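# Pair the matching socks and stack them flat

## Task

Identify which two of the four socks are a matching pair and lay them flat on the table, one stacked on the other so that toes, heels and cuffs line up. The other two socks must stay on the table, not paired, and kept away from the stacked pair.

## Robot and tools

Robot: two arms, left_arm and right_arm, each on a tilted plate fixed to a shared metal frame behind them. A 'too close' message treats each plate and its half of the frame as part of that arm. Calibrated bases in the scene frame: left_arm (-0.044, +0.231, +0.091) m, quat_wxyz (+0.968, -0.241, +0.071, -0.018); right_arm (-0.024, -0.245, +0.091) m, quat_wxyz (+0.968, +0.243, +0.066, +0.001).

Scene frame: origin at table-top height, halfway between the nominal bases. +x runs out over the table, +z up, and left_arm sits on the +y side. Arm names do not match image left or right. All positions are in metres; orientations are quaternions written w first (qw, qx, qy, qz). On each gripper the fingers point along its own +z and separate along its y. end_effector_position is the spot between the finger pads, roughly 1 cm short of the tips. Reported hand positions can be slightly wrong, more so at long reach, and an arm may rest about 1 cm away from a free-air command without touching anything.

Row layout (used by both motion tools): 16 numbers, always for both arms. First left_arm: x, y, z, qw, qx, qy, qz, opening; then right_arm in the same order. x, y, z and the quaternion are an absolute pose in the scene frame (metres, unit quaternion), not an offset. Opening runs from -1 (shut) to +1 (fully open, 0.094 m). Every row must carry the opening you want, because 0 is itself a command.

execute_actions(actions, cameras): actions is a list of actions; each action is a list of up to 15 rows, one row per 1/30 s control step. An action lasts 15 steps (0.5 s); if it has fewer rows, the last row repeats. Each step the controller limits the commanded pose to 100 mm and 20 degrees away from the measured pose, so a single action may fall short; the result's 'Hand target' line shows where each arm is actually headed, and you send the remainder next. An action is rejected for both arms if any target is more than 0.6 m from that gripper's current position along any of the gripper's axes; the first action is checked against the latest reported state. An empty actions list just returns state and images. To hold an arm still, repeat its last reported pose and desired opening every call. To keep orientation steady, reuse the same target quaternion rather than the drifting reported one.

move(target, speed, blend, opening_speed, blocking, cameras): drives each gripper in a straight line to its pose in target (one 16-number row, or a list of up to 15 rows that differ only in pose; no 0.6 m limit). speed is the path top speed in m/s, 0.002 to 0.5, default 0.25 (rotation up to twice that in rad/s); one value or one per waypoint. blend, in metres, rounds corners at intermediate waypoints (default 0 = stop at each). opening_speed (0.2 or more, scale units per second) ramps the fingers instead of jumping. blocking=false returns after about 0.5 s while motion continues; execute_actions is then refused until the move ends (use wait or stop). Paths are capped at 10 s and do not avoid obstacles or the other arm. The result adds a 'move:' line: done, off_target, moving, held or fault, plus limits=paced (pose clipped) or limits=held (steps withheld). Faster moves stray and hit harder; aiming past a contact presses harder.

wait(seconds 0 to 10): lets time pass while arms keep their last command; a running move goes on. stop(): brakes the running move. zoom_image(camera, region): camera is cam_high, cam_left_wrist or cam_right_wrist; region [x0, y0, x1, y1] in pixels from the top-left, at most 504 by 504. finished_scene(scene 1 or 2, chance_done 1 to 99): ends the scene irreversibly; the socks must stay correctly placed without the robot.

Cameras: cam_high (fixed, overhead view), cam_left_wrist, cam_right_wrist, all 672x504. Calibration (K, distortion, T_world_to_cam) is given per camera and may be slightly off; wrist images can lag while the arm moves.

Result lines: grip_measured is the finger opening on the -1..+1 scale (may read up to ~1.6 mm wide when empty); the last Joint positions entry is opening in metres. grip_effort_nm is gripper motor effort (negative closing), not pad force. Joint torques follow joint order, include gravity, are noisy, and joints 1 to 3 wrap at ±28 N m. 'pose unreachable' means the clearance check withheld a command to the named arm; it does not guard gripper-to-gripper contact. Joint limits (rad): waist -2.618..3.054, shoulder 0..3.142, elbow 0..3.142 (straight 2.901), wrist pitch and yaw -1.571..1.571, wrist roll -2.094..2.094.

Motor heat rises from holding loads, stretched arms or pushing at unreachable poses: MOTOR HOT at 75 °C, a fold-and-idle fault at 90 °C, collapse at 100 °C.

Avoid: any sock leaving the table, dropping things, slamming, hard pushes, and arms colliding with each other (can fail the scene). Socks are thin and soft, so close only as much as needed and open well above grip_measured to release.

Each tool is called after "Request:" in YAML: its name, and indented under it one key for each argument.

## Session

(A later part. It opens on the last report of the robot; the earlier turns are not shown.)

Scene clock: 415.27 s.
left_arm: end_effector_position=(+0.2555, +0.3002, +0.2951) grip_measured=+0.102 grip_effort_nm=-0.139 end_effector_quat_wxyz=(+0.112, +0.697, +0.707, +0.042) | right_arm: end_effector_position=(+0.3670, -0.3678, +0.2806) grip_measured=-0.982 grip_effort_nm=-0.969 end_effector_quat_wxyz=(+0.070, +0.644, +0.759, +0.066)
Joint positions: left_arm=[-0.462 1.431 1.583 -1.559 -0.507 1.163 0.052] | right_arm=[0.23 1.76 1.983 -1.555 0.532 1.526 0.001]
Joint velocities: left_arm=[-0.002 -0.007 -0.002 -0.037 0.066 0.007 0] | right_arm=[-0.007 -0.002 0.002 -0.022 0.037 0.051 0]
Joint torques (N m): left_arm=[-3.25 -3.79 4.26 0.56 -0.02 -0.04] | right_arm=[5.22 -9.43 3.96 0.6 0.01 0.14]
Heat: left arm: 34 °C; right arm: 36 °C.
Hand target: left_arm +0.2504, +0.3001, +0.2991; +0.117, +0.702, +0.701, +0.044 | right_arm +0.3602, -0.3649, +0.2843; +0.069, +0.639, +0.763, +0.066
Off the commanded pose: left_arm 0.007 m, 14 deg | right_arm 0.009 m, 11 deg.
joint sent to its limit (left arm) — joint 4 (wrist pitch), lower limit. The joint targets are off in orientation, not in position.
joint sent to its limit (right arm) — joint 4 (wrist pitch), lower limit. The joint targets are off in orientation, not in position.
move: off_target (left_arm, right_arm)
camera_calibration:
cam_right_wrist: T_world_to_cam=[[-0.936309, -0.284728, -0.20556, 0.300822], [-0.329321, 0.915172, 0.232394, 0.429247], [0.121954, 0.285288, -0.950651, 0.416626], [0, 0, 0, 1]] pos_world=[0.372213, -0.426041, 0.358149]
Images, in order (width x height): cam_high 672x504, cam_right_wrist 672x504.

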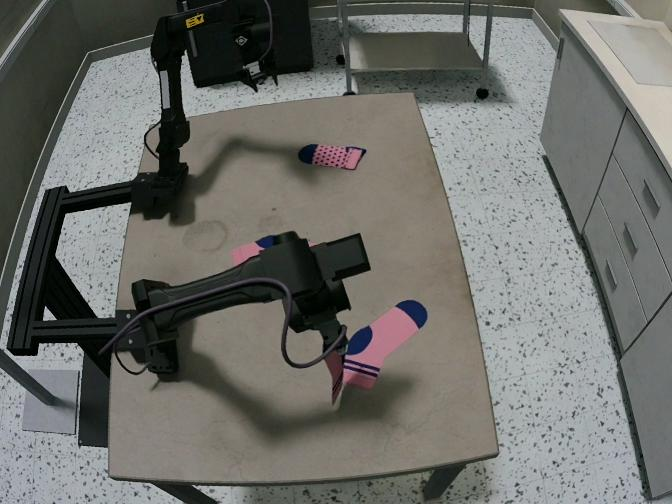

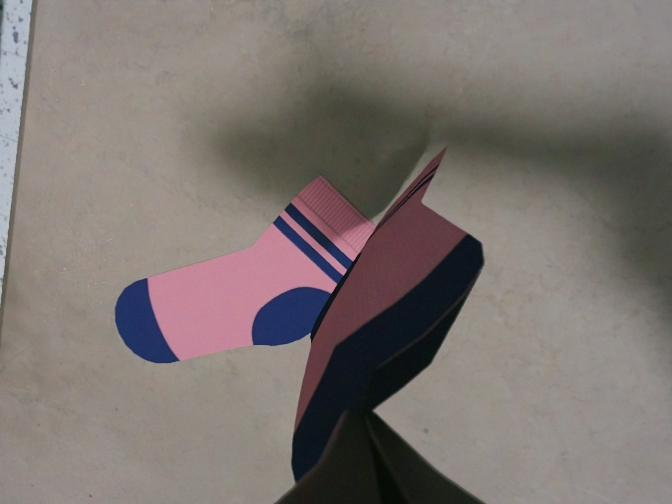

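Request:
zoom_image:
  camera: "cam_right_wrist"
  region: [260, 120, 520, 500]

Request:
zoom_image:
  camera: "cam_high"
  region: [270, 290, 440, 420]

Scaled by 1.326.

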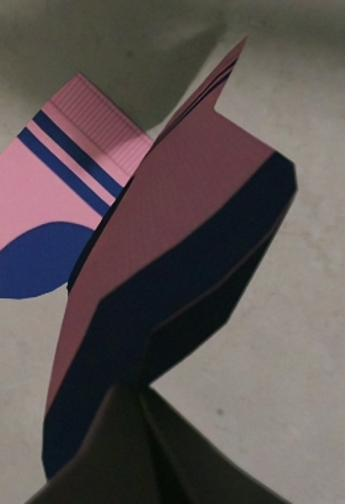

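Scaled by 2.965.

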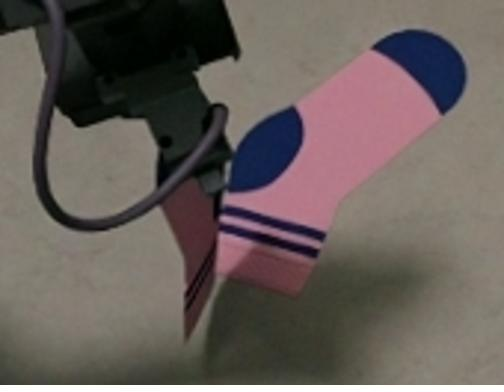

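Request:
move:
  target: [0.25,0.30,0.30,0.0,0.7071,0.7071,0.0,0.1,0.36,-0.365,0.285,0,0.05,0.9987,0,-1]
  speed: 0.25
  cameras: ["cam_high","cam_right_wrist"]

Request:
zoom_image:
  camera: "cam_right_wrist"
  region: [180, 60, 580, 504]

Request:
zoom_image:
  camera: "cam_high"
  region: [270, 290, 440, 420]

Scene clock: 428.73 s.
left_arm: end_effector_position=(+0.2555, +0.3002, +0.2951) grip_measured=+0.102 grip_effort_nm=-0.134 end_effector_quat_wxyz=(+0.112, +0.697, +0.707, +0.042) | right_arm: end_effector_position=(+0.3668, -0.3661, +0.2805) grip_measured=-0.982 grip_effort_nm=-0.979 end_effector_quat_wxyz=(+0.094, +0.063, +0.993, +0.016)
Joint positions: left_arm=[-0.462 1.431 1.583 -1.559 -0.507 1.163 0.052] | right_arm=[0.23 1.76 1.983 -1.555 0.522 0.247 0.001]
Joint velocities: left_arm=[0.007 -0.017 -0.007 0.007 -0.007 -0.022 0] | right_arm=[-0.017 -0.002 0.002 -0.037 -0.037 0.007 0]
Joint torques (N m): left_arm=[-3.19 -3.79 4.25 0.56 0 0.03] | right_arm=[5.12 -9.46 4 0.6 0.09 -0.05]
Heat: left arm: 34 °C; right arm: 37 °C.
Hand target: left_arm +0.2504, +0.3001, +0.2991; +0.117, +0.702, +0.701, +0.044 | right_arm +0.3601, -0.3651, +0.2843; +0.094, +0.051, +0.994, +0.012
Off the commanded pose: left_arm 0.007 m, 14 deg | right_arm 0.008 m, 11 deg.
joint sent to its limit (left arm) — joint 4 (wrist pitch), lower limit. The joint targets are off in orientation, not in position.
joint sent to its limit (right arm) — joint 4 (wrist pitch), lower limit. The joint targets are off in orientation, not in position.
move: off_target (left_arm, right_arm)
camera_calibration:
cam_right_wrist: T_world_to_cam=[[0.00537545, -0.999183, -0.0400559, -0.352264], [-0.995406, -0.00917558, 0.0953, 0.372003], [-0.0955897, 0.0393596, -0.994642, 0.418253], [0, 0, 0, 1]] pos_world=[0.412168, -0.365025, 0.36645]
Images, in order (width x height): cam_high 672x504, cam_right_wrist 672x504.

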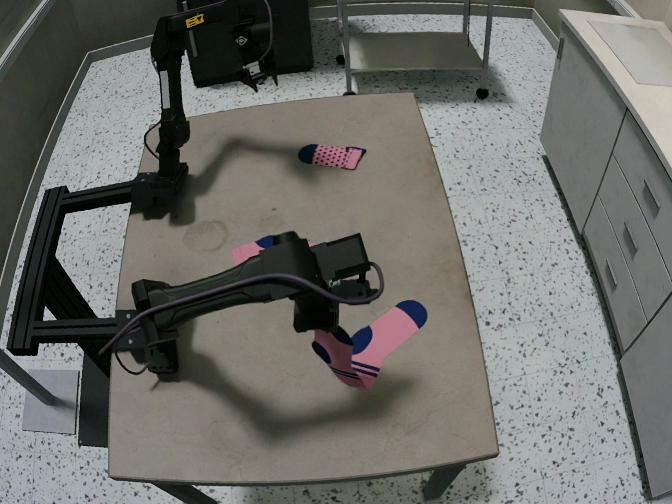

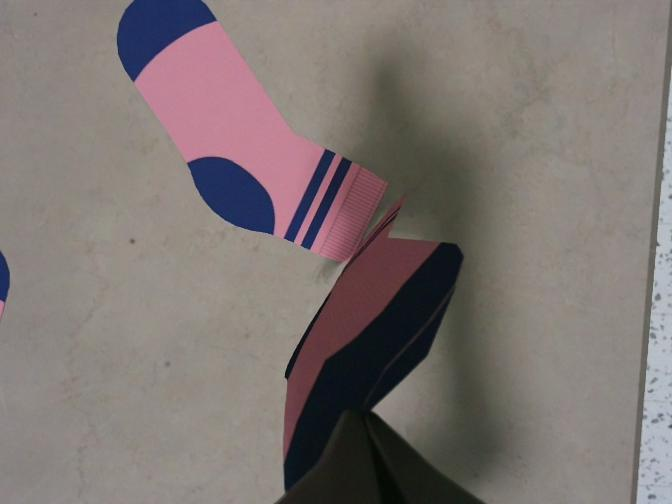

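Scaled by 1.135.

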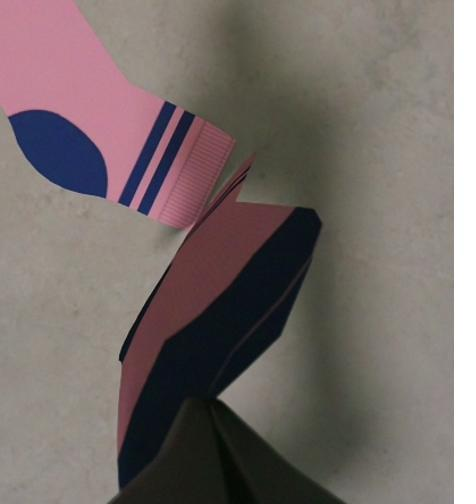

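Scaled by 2.965.

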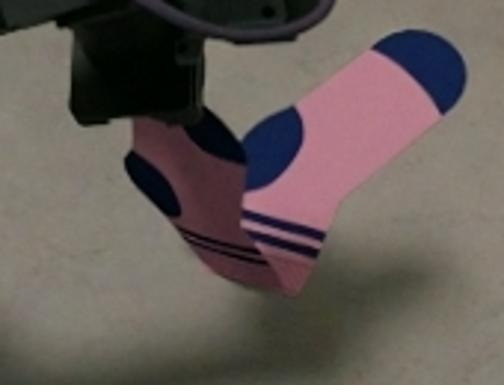

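Request:
move:
  target: [0.25,0.30,0.30,0.0,0.7071,0.7071,0.0,0.1,0.36,-0.365,0.262,0,0.0,1,0,-1]
  speed: 0.1
  cameras: ["cam_high","cam_right_wrist"]

Request:
zoom_image:
  camera: "cam_right_wrist"
  region: [180, 60, 580, 504]

Request:
zoom_image:
  camera: "cam_high"
  region: [270, 290, 440, 420]

Scene clock: 436.63 s.
left_arm: end_effector_position=(+0.2555, +0.3002, +0.2951) grip_measured=+0.102 grip_effort_nm=-0.125 end_effector_quat_wxyz=(+0.112, +0.697, +0.707, +0.042) | right_arm: end_effector_position=(+0.3635, -0.3701, +0.2723) grip_measured=-0.982 grip_effort_nm=-0.979 end_effector_quat_wxyz=(+0.082, +0.016, +0.997, +0.007)
Joint positions: left_arm=[-0.462 1.431 1.583 -1.559 -0.507 1.163 0.052] | right_arm=[0.211 1.76 1.963 -1.555 0.522 0.145 0.001]
Joint velocities: left_arm=[-0.027 0.002 -0.007 -0.037 -0.022 0.022 -0.001] | right_arm=[0.007 0.002 0.002 0.051 0.051 -0.007 -0.001]
Joint torques (N m): left_arm=[-3.28 -3.7 4.34 0.55 0 -0.01] | right_arm=[3.71 -6.2 3.95 0.55 0 -0.07]
Heat: left arm: 34 °C; right arm: 37 °C.
Hand target: left_arm +0.2504, +0.3001, +0.2991; +0.117, +0.702, +0.701, +0.044 | right_arm +0.3601, -0.3651, +0.2615; +0.059, +0.000, +0.998, +0.003
Off the commanded pose: left_arm 0.007 m, 14 deg | right_arm 0.012 m, 10 deg.
joint sent to its limit (left arm) — joint 4 (wrist pitch), lower limit. The joint targets are off in orientation, not in position.
joint sent to its limit (right arm) — joint 4 (wrist pitch), lower limit. The joint targets are off in orientation, not in position.
move: off_target (left_arm, right_arm)
camera_calibration:
cam_right_wrist: T_world_to_cam=[[0.097686, -0.995077, -0.0167064, -0.39501], [-0.987641, -0.098996, 0.121508, 0.326256], [-0.122563, 0.00463039, -0.99245, 0.406303], [0, 0, 0, 1]] pos_world=[0.410609, -0.362649, 0.356994]
Images, in order (width x height): cam_high 672x504, cam_right_wrist 672x504.

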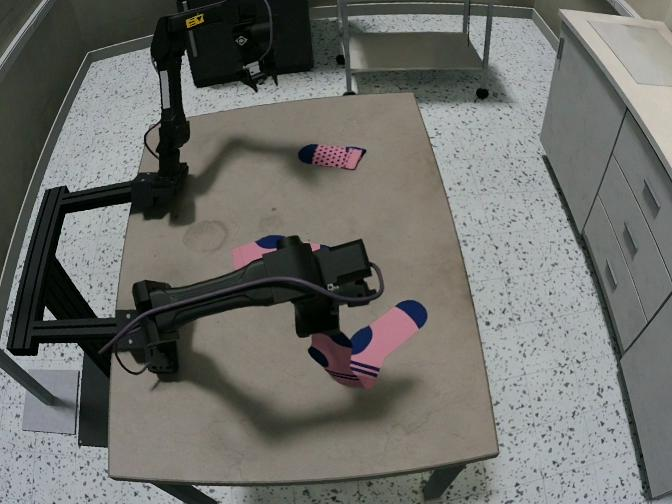

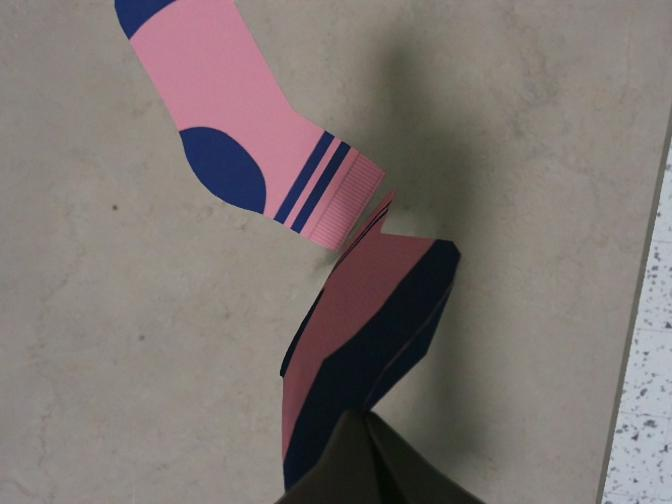

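Scaled by 1.135.

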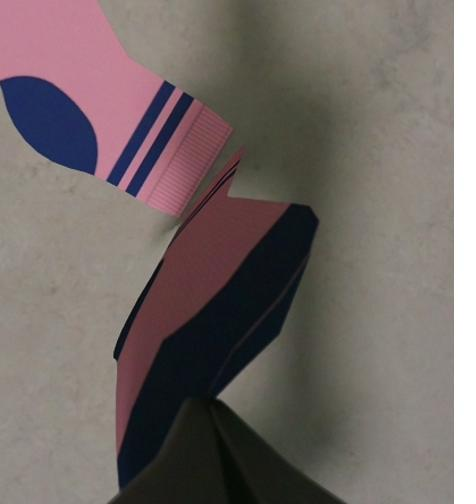

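Scaled by 2.965.

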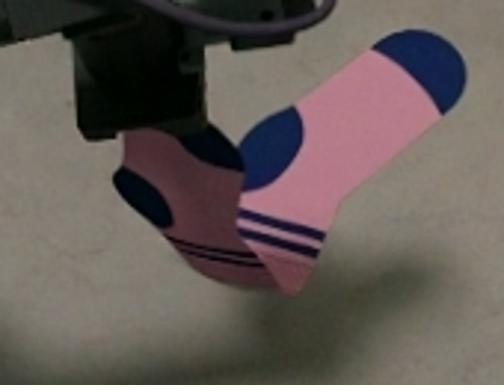

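Request:
move:
  target:
    - [0.25,0.30,0.30,0.0,0.7071,0.7071,0.0,0.1,0.385,-0.375,0.280,0,0.0,1,0,-1]
    - [0.25,0.30,0.30,0.0,0.7071,0.7071,0.0,0.1,0.381,-0.362,0.250,0,0.0,1,0,-1]
  speed: 0.1
  cameras: ["cam_high","cam_right_wrist"]

Request:
zoom_image:
  camera: "cam_right_wrist"
  region: [180, 60, 580, 504]

Request:
zoom_image:
  camera: "cam_high"
  region: [270, 290, 440, 420]

Scene clock: 444.80 s.
left_arm: end_effector_position=(+0.2555, +0.3002, +0.2951) grip_measured=+0.102 grip_effort_nm=-0.134 end_effector_quat_wxyz=(+0.112, +0.697, +0.707, +0.042) | right_arm: end_effector_position=(+0.3850, -0.3655, +0.2577) grip_measured=-0.982 grip_effort_nm=-0.984 end_effector_quat_wxyz=(+0.069, +0.005, +0.998, +0.003)
Joint positions: left_arm=[-0.462 1.431 1.583 -1.559 -0.507 1.163 0.052] | right_arm=[0.192 1.863 2.046 -1.555 0.522 0.116 0.001]
Joint velocities: left_arm=[0.002 -0.002 -0.002 0.051 -0.007 -0.081 -0.001] | right_arm=[-0.017 0.002 0.017 -0.022 -0.022 -0.066 0.001]
Joint torques (N m): left_arm=[-3.21 -3.81 4.21 0.58 -0.01 -0.03] | right_arm=[4.15 -7.86 4.15 0.5 -0.01 0.04]
Heat: left arm: 34 °C; right arm: 36 °C.
Hand target: left_arm +0.2504, +0.3001, +0.2991; +0.117, +0.702, +0.701, +0.044 | right_arm +0.3810, -0.3618, +0.2495; +0.050, -0.001, +0.999, +0.001
Off the commanded pose: left_arm 0.007 m, 14 deg | right_arm 0.009 m, 8 deg.
joint sent to its limit (left arm) — joint 4 (wrist pitch), lower limit. The joint targets are off in orientation, not in position.
joint sent to its limit (right arm) — joint 4 (wrist pitch), lower limit. The joint targets are off in orientation, not in position.
move: off_target (left_arm, right_arm)
camera_calibration:
cam_right_wrist: T_world_to_cam=[[0.11885, -0.992868, -0.0093809, -0.402019], [-0.98172, -0.11892, 0.148605, 0.333209], [-0.148661, -0.00845225, -0.988852, 0.39871], [0, 0, 0, 1]] pos_world=[0.43417, -0.356157, 0.340978]
Images, in order (width x height): cam_high 672x504, cam_right_wrist 672x504.

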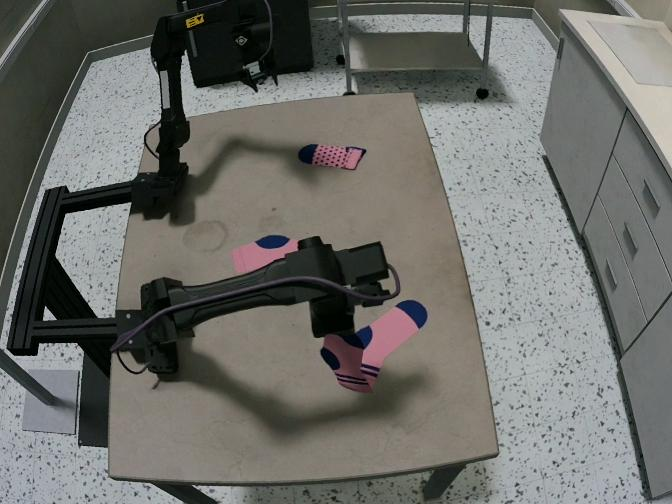

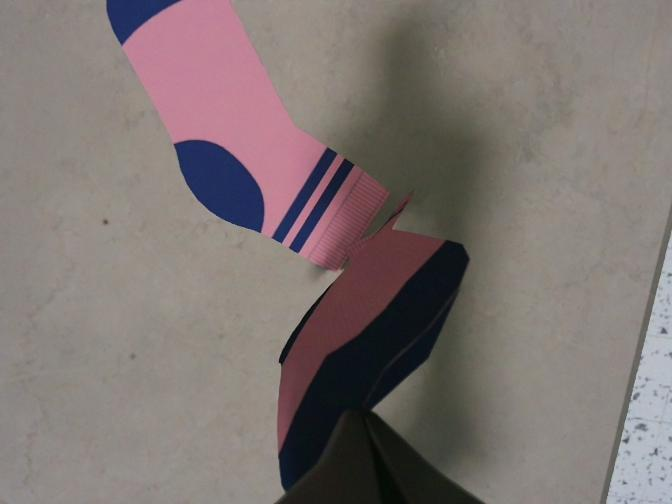

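Scaled by 1.135.

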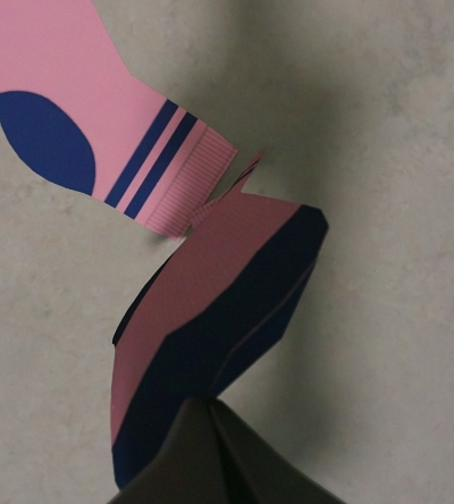

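Scaled by 2.965.

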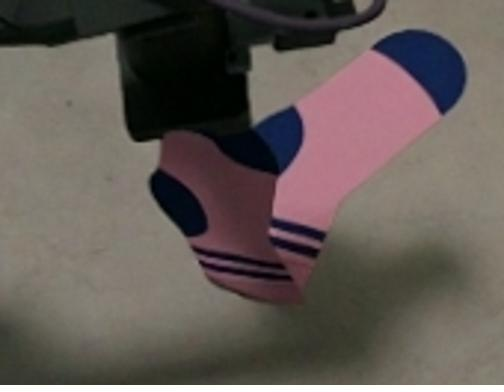

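Request:
move:
  target:
    - [0.25,0.30,0.30,0.0,0.7071,0.7071,0.0,0.1,0.385,-0.355,0.290,0,0.0,1,0,-1]
    - [0.25,0.30,0.30,0.0,0.7071,0.7071,0.0,0.1,0.382,-0.344,0.275,0,0.0,1,0,-1]
    - [0.25,0.30,0.30,0.0,0.7071,0.7071,0.0,0.1,0.382,-0.344,0.247,0,0.0,1,0,-1]
  speed: 0.1
  cameras: ["cam_high","cam_right_wrist"]

Request:
zoom_image:
  camera: "cam_right_wrist"
  region: [180, 60, 580, 504]

Request:
zoom_image:
  camera: "cam_high"
  region: [270, 290, 440, 420]

Scene clock: 450.37 s.
left_arm: end_effector_position=(+0.2555, +0.3002, +0.2951) grip_measured=+0.102 grip_effort_nm=-0.139 end_effector_quat_wxyz=(+0.112, +0.697, +0.707, +0.042) | right_arm: end_effector_position=(+0.3864, -0.3494, +0.2551) grip_measured=-0.982 grip_effort_nm=-0.979 end_effector_quat_wxyz=(+0.064, +0.007, +0.998, +0.004)
Joint positions: left_arm=[-0.462 1.431 1.583 -1.559 -0.507 1.163 0.052] | right_arm=[0.226 1.885 2.038 -1.555 0.525 0.166 0.001]
Joint velocities: left_arm=[0.002 -0.017 -0.002 -0.037 -0.037 -0.022 -0.001] | right_arm=[-0.007 0.007 -0.007 0.007 -0.081 0.022 0.001]
Joint torques (N m): left_arm=[-3.19 -3.84 4.36 0.56 0 -0.04] | right_arm=[4.46 -7.56 4.1 0.48 -0.06 0.09]
Heat: left arm: 34 °C; right arm: 36 °C.
Hand target: left_arm +0.2504, +0.3001, +0.2991; +0.117, +0.702, +0.701, +0.044 | right_arm +0.3821, -0.3440, +0.2466; +0.045, +0.000, +0.999, +0.004
Off the commanded pose: left_arm 0.007 m, 14 deg | right_arm 0.011 m, 7 deg.
joint sent to its limit (left arm) — joint 4 (wrist pitch), lower limit. The joint targets are off in orientation, not in position.
joint sent to its limit (right arm) — joint 4 (wrist pitch), lower limit. The joint targets are off in orientation, not in position.
move: off_target (left_arm, right_arm)
camera_calibration:
cam_right_wrist: T_world_to_cam=[[0.113853, -0.993411, -0.0131378, -0.383509], [-0.980829, -0.114496, 0.157688, 0.335737], [-0.158153, -0.00506728, -0.987402, 0.400929], [0, 0, 0, 1]] pos_world=[0.436372, -0.34051, 0.337898]
Images, in order (width x height): cam_high 672x504, cam_right_wrist 672x504.

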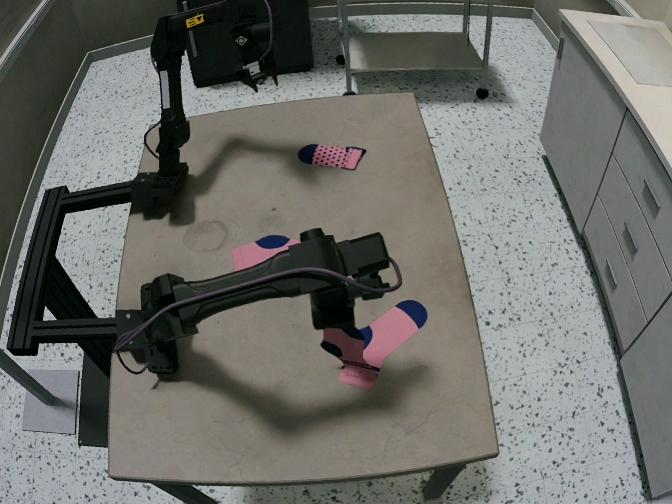

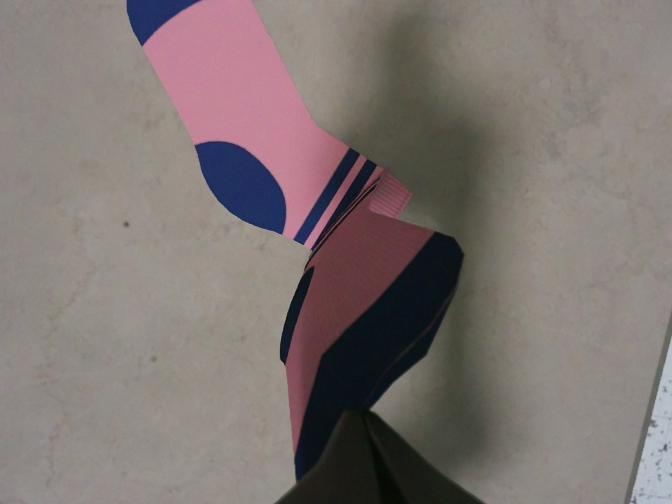

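Scaled by 1.135.

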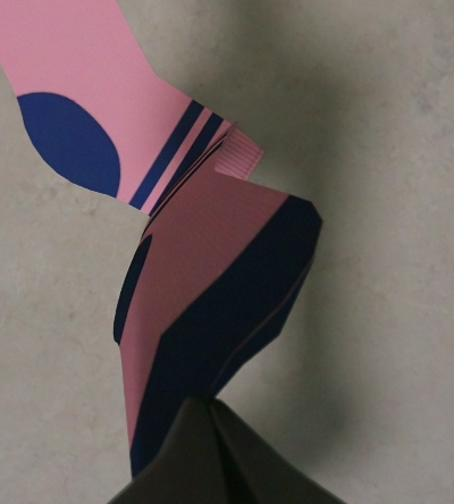

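Scaled by 2.965.

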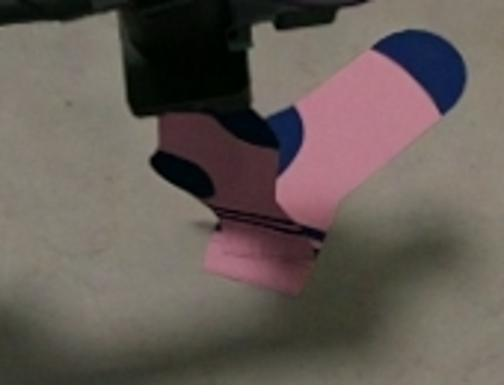

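Request:
move:
  target:
    - [0.25,0.30,0.30,0.0,0.7071,0.7071,0.0,0.1,0.39,-0.325,0.225,0,0.0,1,0,-1]
    - [0.25,0.30,0.30,0.0,0.7071,0.7071,0.0,0.1,0.409,-0.308,0.200,0,0.05,0.9987,0,-1]
  speed: 0.08
  blend: 0.02
  cameras: ["cam_high","cam_right_wrist"]

Request:
zoom_image:
  camera: "cam_right_wrist"
  region: [180, 60, 580, 504]

Request:
zoom_image:
  camera: "cam_high"
  region: [270, 290, 440, 420]

Scene clock: 464.07 s.
left_arm: end_effector_position=(+0.2555, +0.3002, +0.2951) grip_measured=+0.102 grip_effort_nm=-0.144 end_effector_quat_wxyz=(+0.112, +0.697, +0.707, +0.042) | right_arm: end_effector_position=(+0.4025, -0.3124, +0.1994) grip_measured=-0.982 grip_effort_nm=-0.979 end_effector_quat_wxyz=(-0.005, +0.044, +0.999, -0.006)
Joint positions: left_arm=[-0.462 1.431 1.583 -1.559 -0.507 1.163 0.052] | right_arm=[0.226 2.088 2.08 -1.556 0.516 0.318 0.001]
Joint velocities: left_arm=[0.002 -0.007 -0.002 -0.081 -0.037 -0.037 -0.001] | right_arm=[-0.002 0.007 -0.017 -0.007 0.022 0.022 0.001]
Joint torques (N m): left_arm=[-3.1 -3.92 4.29 0.51 0.02 -0.02] | right_arm=[5.56 -9.02 7.35 0.42 -0.08 0.11]
Heat: left arm: 34 °C; right arm: 36 °C.
Hand target: left_arm +0.2504, +0.3001, +0.2991; +0.117, +0.702, +0.701, +0.044 | right_arm +0.4095, -0.3075, +0.1997; +0.001, +0.049, +0.999, +0.000
Off the commanded pose: left_arm 0.007 m, 14 deg | right_arm 0.008 m, 1 deg.
joint sent to its limit (left arm) — joint 4 (wrist pitch), lower limit. The joint targets are off in orientation, not in position.
move: off_target (left_arm)
camera_calibration:
cam_right_wrist: T_world_to_cam=[[0.0392998, -0.999176, -0.0101706, -0.321684], [-0.955319, -0.040555, 0.292782, 0.350453], [-0.292954, -0.0017901, -0.956125, 0.397784], [0, 0, 0, 1]] pos_world=[0.463969, -0.306494, 0.274453]
Images, in order (width x height): cam_high 672x504, cam_right_wrist 672x504.

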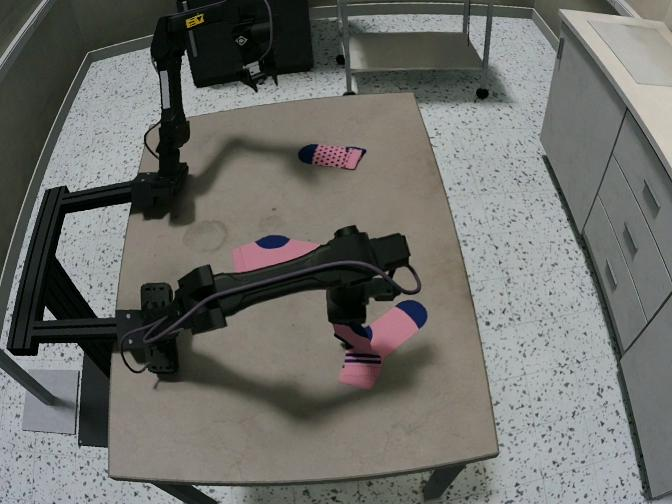

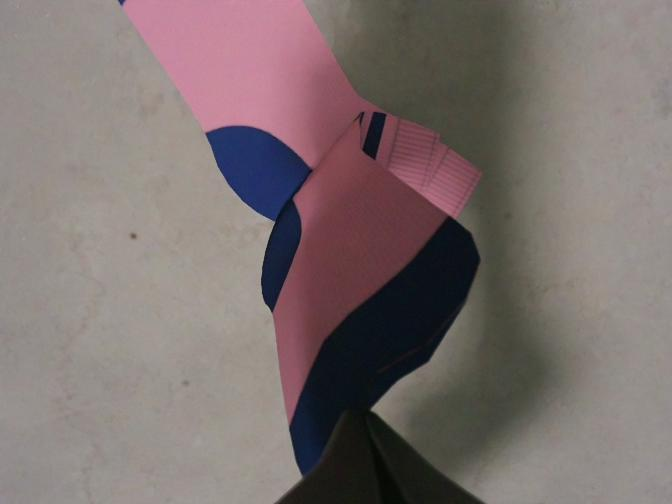

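Scaled by 1.135.

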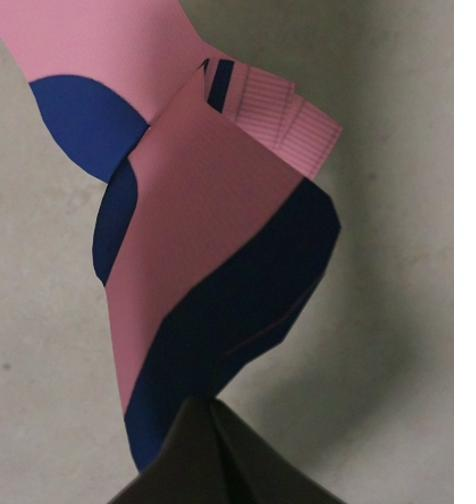

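Scaled by 2.965.

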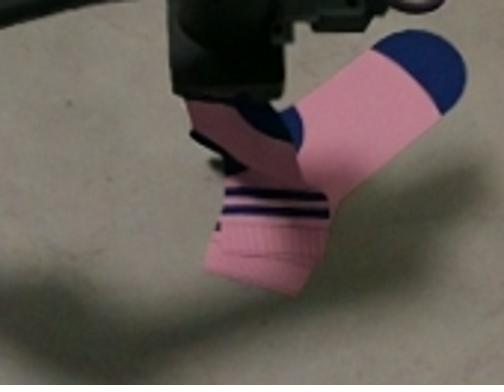

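Request:
move:
  target:
    - [0.25,0.30,0.30,0.0,0.7071,0.7071,0.0,0.1,0.395,-0.330,0.270,0,0.0,1,0,-1]
    - [0.25,0.30,0.30,0.0,0.7071,0.7071,0.0,0.1,0.385,-0.354,0.290,0,0.05,0.9987,0,-1]
    - [0.25,0.30,0.30,0.0,0.7071,0.7071,0.0,0.1,0.377,-0.349,0.275,0,0.05,0.9987,0,-1]
    - [0.25,0.30,0.30,0.0,0.7071,0.7071,0.0,0.1,0.377,-0.349,0.242,0,0.05,0.9987,0,-1]
  speed: 0.1
  cameras: ["cam_high","cam_right_wrist"]

Request:
zoom_image:
  camera: "cam_right_wrist"
  region: [180, 60, 580, 504]

Request:
zoom_image:
  camera: "cam_high"
  region: [270, 290, 440, 420]

Scene clock: 473.83 s.
left_arm: end_effector_position=(+0.2555, +0.3002, +0.2951) grip_measured=+0.102 grip_effort_nm=-0.134 end_effector_quat_wxyz=(+0.112, +0.697, +0.707, +0.042) | right_arm: end_effector_position=(+0.3804, -0.3549, +0.2494) grip_measured=-0.982 grip_effort_nm=-0.984 end_effector_quat_wxyz=(+0.052, +0.057, +0.997, +0.005)
Joint positions: left_arm=[-0.462 1.431 1.583 -1.559 -0.507 1.163 0.052] | right_arm=[0.208 1.872 2.01 -1.556 0.523 0.258 0.001]
Joint velocities: left_arm=[-0.002 -0.017 -0.002 0.037 -0.037 0.037 -0.001] | right_arm=[0.002 -0.002 0.002 -0.051 -0.022 0.022 0]
Joint torques (N m): left_arm=[-3.29 -3.86 4.3 0.55 -0.05 -0.05] | right_arm=[4.42 -8.01 4.16 0.46 -0.09 0.09]
Heat: left arm: 34 °C; right arm: 37 °C.
Hand target: left_arm +0.2504, +0.3001, +0.2991; +0.117, +0.702, +0.701, +0.044 | right_arm +0.3763, -0.3497, +0.2419; +0.035, +0.051, +0.998, +0.005
Off the commanded pose: left_arm 0.007 m, 14 deg | right_arm 0.010 m, 6 deg.
joint sent to its limit (left arm) — joint 4 (wrist pitch), lower limit. The joint targets are off in orientation, not in position.
joint sent to its limit (right arm) — joint 4 (wrist pitch), lower limit. The joint targets are off in orientation, not in position.
move: off_target (left_arm, right_arm)
camera_calibration:
cam_right_wrist: T_world_to_cam=[[0.0139322, -0.999646, -0.0226713, -0.350194], [-0.983589, -0.0177804, 0.179545, 0.360048], [-0.179884, 0.0197978, -0.983489, 0.410472], [0, 0, 0, 1]] pos_world=[0.432856, -0.351795, 0.331111]
Images, in order (width x height): cam_high 672x504, cam_right_wrist 672x504.

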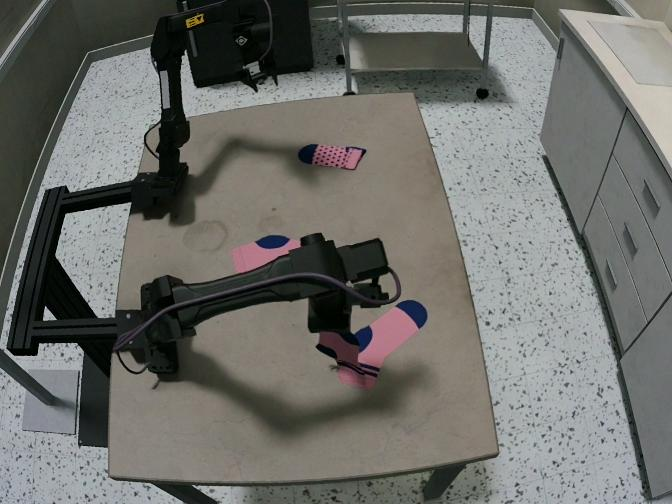

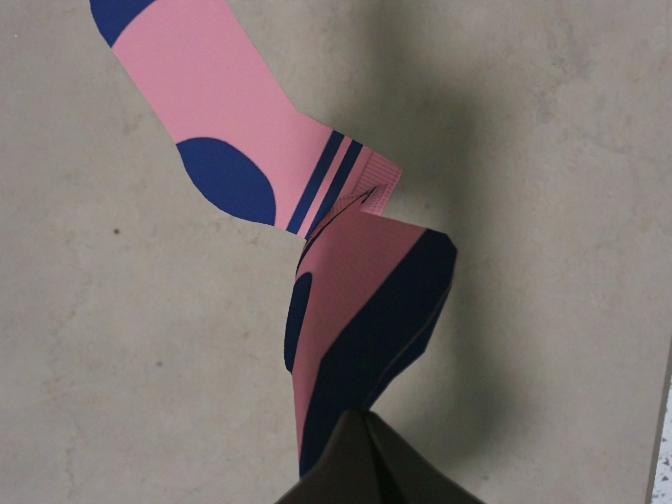

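Scaled by 1.135.

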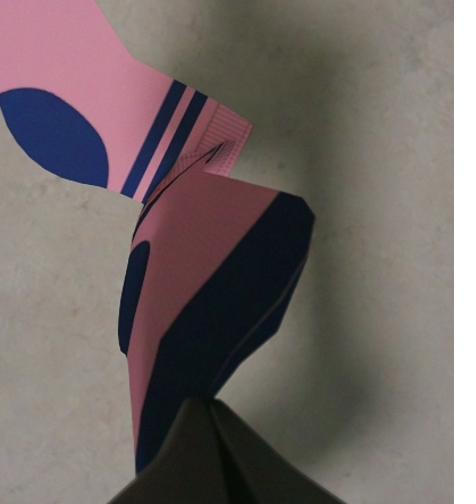

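Scaled by 2.965.

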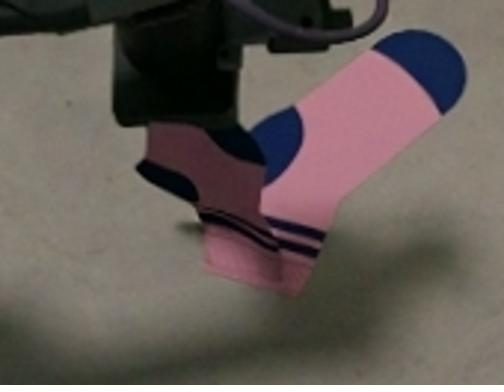

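Request:
zoom_image:
  camera: "cam_right_wrist"
  region: [280, 120, 430, 300]

Request:
zoom_image:
  camera: "cam_high"
  region: [320, 340, 400, 400]

Scaled by 2.800.

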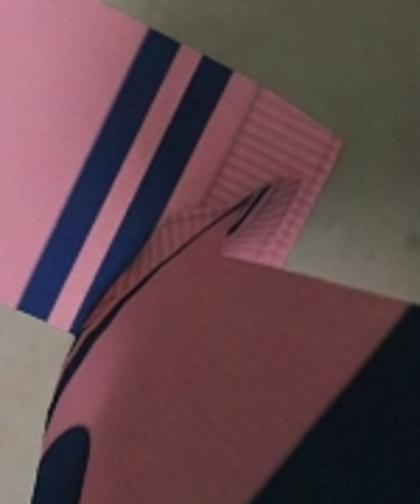

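Scaled by 6.300.

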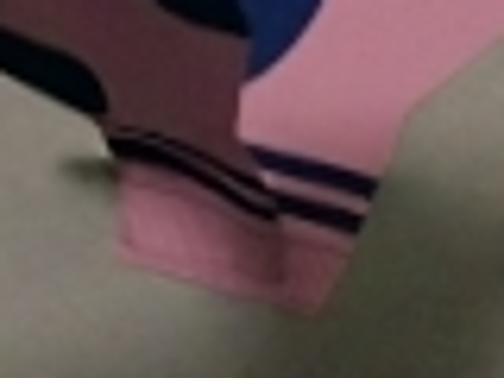

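Request:
move:
  target:
    - [0.25,0.30,0.30,0.0,0.7071,0.7071,0.0,0.1,0.386,-0.365,0.290,0,0.03,0.9995,0,-1]
    - [0.25,0.30,0.30,0.0,0.7071,0.7071,0.0,0.1,0.386,-0.366,0.268,0,0.03,0.9995,0,-1]
    - [0.25,0.30,0.30,0.0,0.7071,0.7071,0.0,0.1,0.392,-0.352,0.242,0,0.03,0.9995,0,-1]
  speed: 0.1
  cameras: ["cam_high","cam_right_wrist"]

Request:
zoom_image:
  camera: "cam_right_wrist"
  region: [280, 120, 430, 300]

Request:
zoom_image:
  camera: "cam_high"
  region: [320, 340, 400, 400]

Scene clock: 487.67 s.
left_arm: end_effector_position=(+0.2555, +0.3002, +0.2951) grip_measured=+0.102 grip_effort_nm=-0.139 end_effector_quat_wxyz=(+0.112, +0.697, +0.707, +0.042) | right_arm: end_effector_position=(+0.3919, -0.3522, +0.2418) grip_measured=-0.982 grip_effort_nm=-0.984 end_effector_quat_wxyz=(+0.048, +0.027, +0.999, +0.001)
Joint positions: left_arm=[-0.462 1.431 1.583 -1.559 -0.507 1.163 0.052] | right_arm=[0.199 1.927 2.058 -1.556 0.523 0.192 0.001]
Joint velocities: left_arm=[0.002 0.012 -0.022 0.037 -0.022 -0.007 0.001] | right_arm=[-0.002 0.007 -0.022 0.007 0.007 0.022 0]
Joint torques (N m): left_arm=[-3.14 -3.77 4.25 0.53 -0.01 -0.02] | right_arm=[4.45 -8.88 6.09 0.43 -0.08 0.12]
Heat: left arm: 34 °C; right arm: 36 °C.
Hand target: left_arm +0.2504, +0.3001, +0.2991; +0.117, +0.702, +0.701, +0.044 | right_arm +0.3918, -0.3518, +0.2414; +0.044, +0.030, +0.999, +0.004
Off the commanded pose: left_arm 0.007 m, 14 deg | right_arm 0.000 m, 5 deg.
joint sent to its limit (left arm) — joint 4 (wrist pitch), lower limit. The joint targets are off in orientation, not in position.
joint sent to its limit (right arm) — joint 4 (wrist pitch), lower limit. The joint targets are off in orientation, not in position.
move: off_target (left_arm, right_arm)
camera_calibration:
cam_right_wrist: T_world_to_cam=[[0.0747909, -0.997103, -0.013863, -0.372932], [-0.978965, -0.0760626, 0.189317, 0.348033], [-0.189823, -0.000587836, -0.981818, 0.401383], [0, 0, 0, 1]] pos_world=[0.444796, -0.345143, 0.323027]
Images, in order (width x height): cam_high 672x504, cam_right_wrist 672x504.

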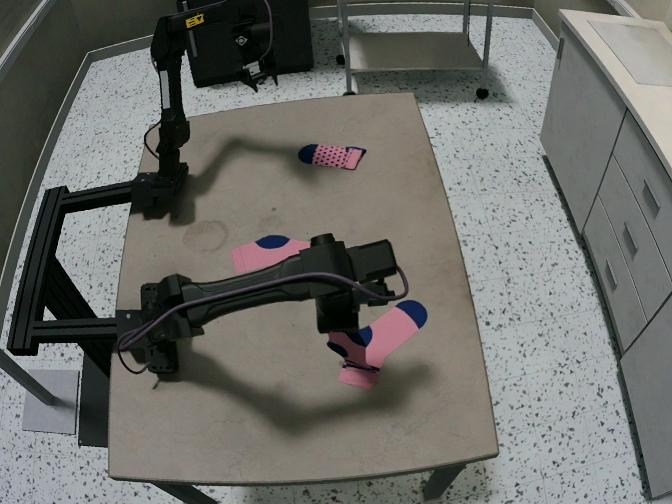

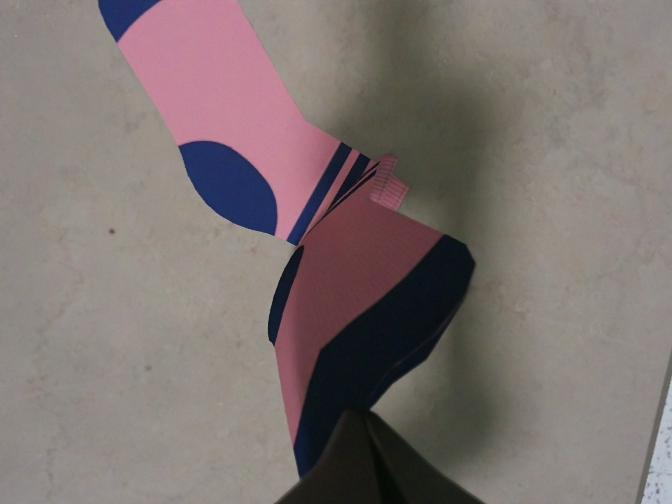

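Scaled by 2.800.

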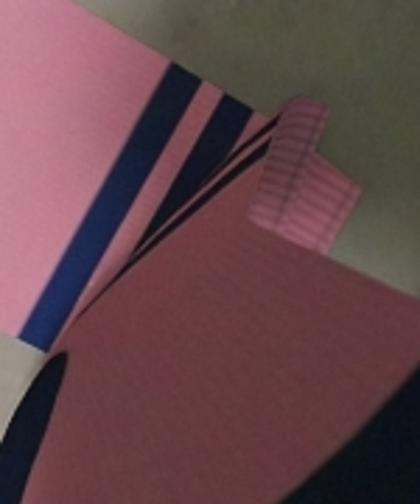

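Scaled by 6.300.

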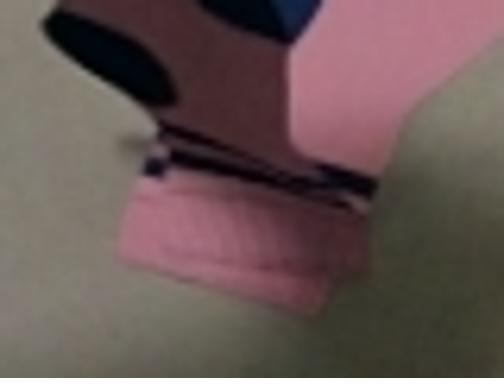

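Request:
move:
  target:
    - [0.25,0.30,0.30,0.0,0.7071,0.7071,0.0,0.1,0.382,-0.375,0.290,0,0.1,0.995,0,-1]
    - [0.25,0.30,0.30,0.0,0.7071,0.7071,0.0,0.1,0.376,-0.375,0.268,0,0.1,0.995,0,-1]
    - [0.25,0.30,0.30,0.0,0.7071,0.7071,0.0,0.1,0.384,-0.361,0.242,0,0.1,0.995,0,-1]
  speed: 0.1
  cameras: ["cam_high","cam_right_wrist"]

Request:
zoom_image:
  camera: "cam_right_wrist"
  region: [280, 120, 430, 300]

Request:
zoom_image:
  camera: "cam_high"
  region: [320, 340, 400, 400]

Scene clock: 495.40 s.
left_arm: end_effector_position=(+0.2555, +0.3002, +0.2951) grip_measured=+0.102 grip_effort_nm=-0.139 end_effector_quat_wxyz=(+0.112, +0.697, +0.707, +0.042) | right_arm: end_effector_position=(+0.3874, -0.3638, +0.2473) grip_measured=-0.982 grip_effort_nm=-0.979 end_effector_quat_wxyz=(+0.054, +0.102, +0.993, +0.005)
Joint positions: left_arm=[-0.462 1.431 1.583 -1.559 -0.507 1.163 0.052] | right_arm=[0.181 1.893 2.049 -1.556 0.522 0.316 0.001]
Joint velocities: left_arm=[0.002 0.007 0.002 -0.022 -0.007 -0.037 0] | right_arm=[-0.012 -0.022 0.032 0.051 -0.066 -0.037 0]
Joint torques (N m): left_arm=[-3.07 -3.81 4.22 0.56 -0.05 -0.04] | right_arm=[4.23 -8.55 4.52 0.46 -0.06 0.1]
Heat: left arm: 34 °C; right arm: 37 °C.
Hand target: left_arm +0.2504, +0.3001, +0.2991; +0.117, +0.702, +0.701, +0.044 | right_arm +0.3838, -0.3610, +0.2415; +0.040, +0.099, +0.994, +0.005
Off the commanded pose: left_arm 0.007 m, 14 deg | right_arm 0.007 m, 6 deg.
joint sent to its limit (left arm) — joint 4 (wrist pitch), lower limit. The joint targets are off in orientation, not in position.
joint sent to its limit (right arm) — joint 4 (wrist pitch), lower limit. The joint targets are off in orientation, not in position.
move: off_target (left_arm, right_arm)
camera_calibration:
cam_right_wrist: T_world_to_cam=[[-0.0757149, -0.996712, -0.0288464, -0.321956], [-0.981812, 0.0694694, 0.176688, 0.398884], [-0.174103, 0.0416996, -0.983844, 0.415655], [0, 0, 0, 1]] pos_world=[0.439619, -0.36594, 0.329175]
Images, in order (width x height): cam_high 672x504, cam_right_wrist 672x504.

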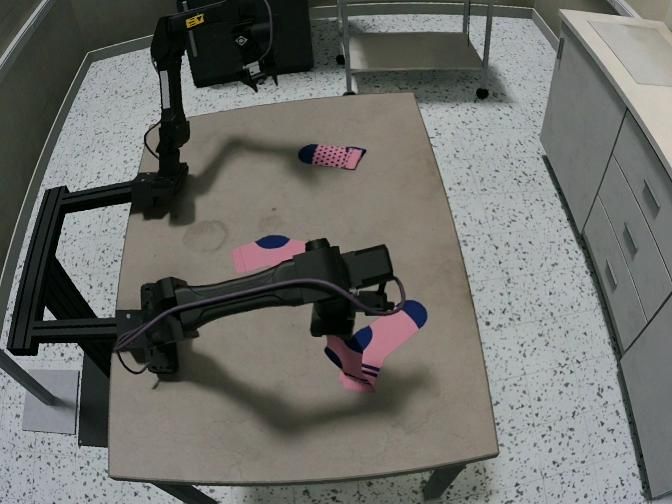

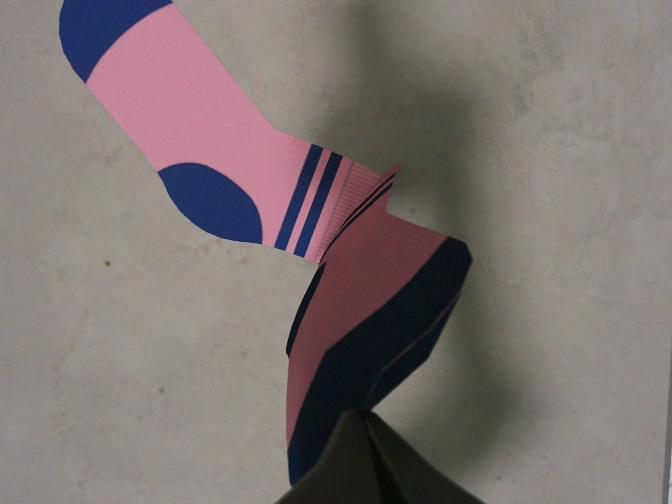

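Scaled by 2.800.

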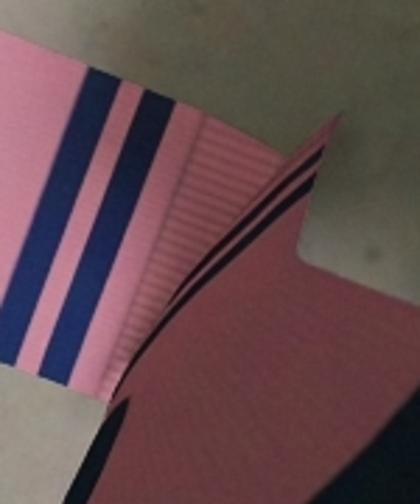

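Scaled by 6.300.

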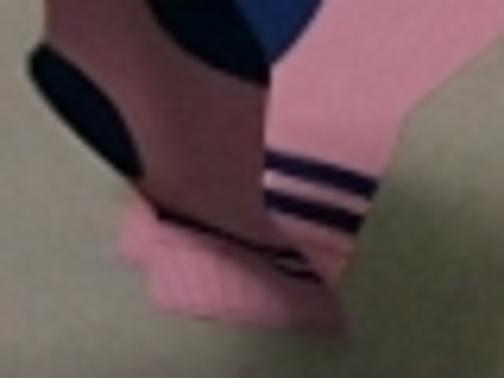

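Request:
move:
  target:
    - [0.25,0.30,0.30,0.0,0.7071,0.7071,0.0,0.1,0.387,-0.356,0.230,0,0.1,0.995,0,-1]
    - [0.25,0.30,0.30,0.0,0.7071,0.7071,0.0,0.1,0.394,-0.342,0.215,0,0.1,0.995,0,-1]
  speed: 0.1
  cameras: ["cam_high","cam_right_wrist"]

Request:
zoom_image:
  camera: "cam_right_wrist"
  region: [280, 120, 480, 320]

Request:
zoom_image:
  camera: "cam_high"
  region: [320, 340, 400, 400]

Scene clock: 500.80 s.
left_arm: end_effector_position=(+0.2555, +0.3002, +0.2951) grip_measured=+0.102 grip_effort_nm=-0.139 end_effector_quat_wxyz=(+0.112, +0.697, +0.707, +0.042) | right_arm: end_effector_position=(+0.3931, -0.3450, +0.2124) grip_measured=-0.982 grip_effort_nm=-0.974 end_effector_quat_wxyz=(+0.007, +0.099, +0.995, -0.003)
Joint positions: left_arm=[-0.462 1.431 1.583 -1.559 -0.507 1.163 0.052] | right_arm=[0.174 1.998 2.049 -1.556 0.515 0.355 0.001]
Joint velocities: left_arm=[-0.007 0.032 -0.007 -0.022 -0.066 -0.081 0] | right_arm=[-0.017 0.012 -0.002 -0.037 -0.007 0.051 0]
Joint torques (N m): left_arm=[-3.32 -3.93 4.16 0.55 0 -0.05] | right_arm=[5.39 -9.43 6.52 0.27 -0.06 0.11]
Heat: left arm: 34 °C; right arm: 37 °C.
Hand target: left_arm +0.2504, +0.3001, +0.2991; +0.117, +0.702, +0.701, +0.044 | right_arm +0.3943, -0.3419, +0.2145; +0.007, +0.099, +0.995, +0.000
Off the commanded pose: left_arm 0.007 m, 14 deg | right_arm 0.004 m, 1 deg.
joint sent to its limit (left arm) — joint 4 (wrist pitch), lower limit. The joint targets are off in orientation, not in position.
joint sent to its limit (right arm) — joint 4 (wrist pitch), lower limit. The joint targets still meet the commanded pose.
move: off_target (left_arm)
camera_calibration:
cam_right_wrist: T_world_to_cam=[[-0.0715464, -0.997322, -0.0151695, -0.308481], [-0.961108, 0.0648653, 0.268449, 0.380169], [-0.266746, 0.0337861, -0.963174, 0.410875], [0, 0, 0, 1]] pos_world=[0.452912, -0.346196, 0.289008]
Images, in order (width x height): cam_high 672x504, cam_right_wrist 672x504.

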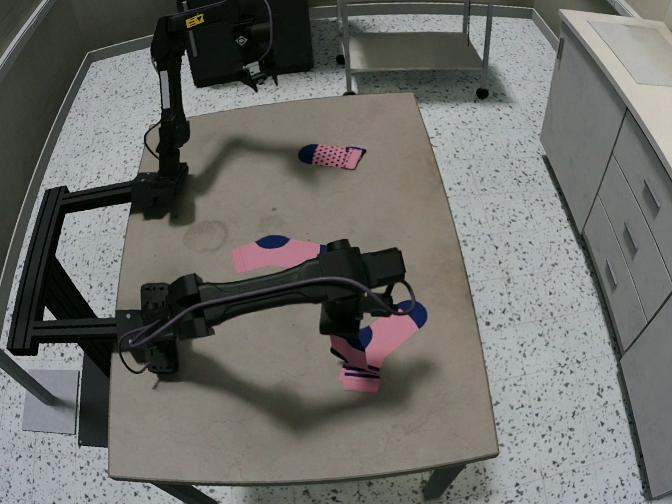

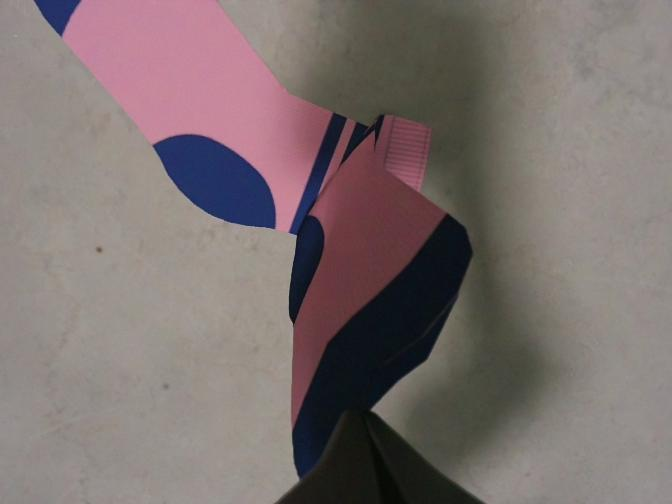

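Scaled by 2.520.

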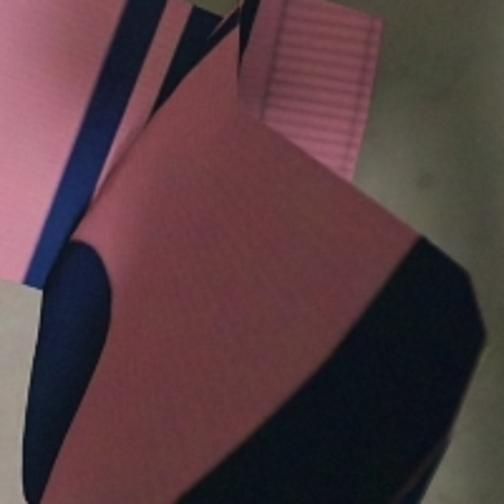

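Scaled by 6.300.

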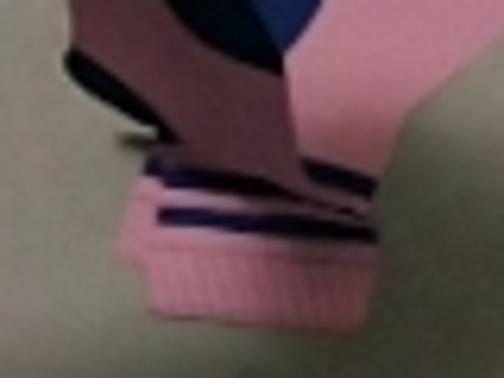

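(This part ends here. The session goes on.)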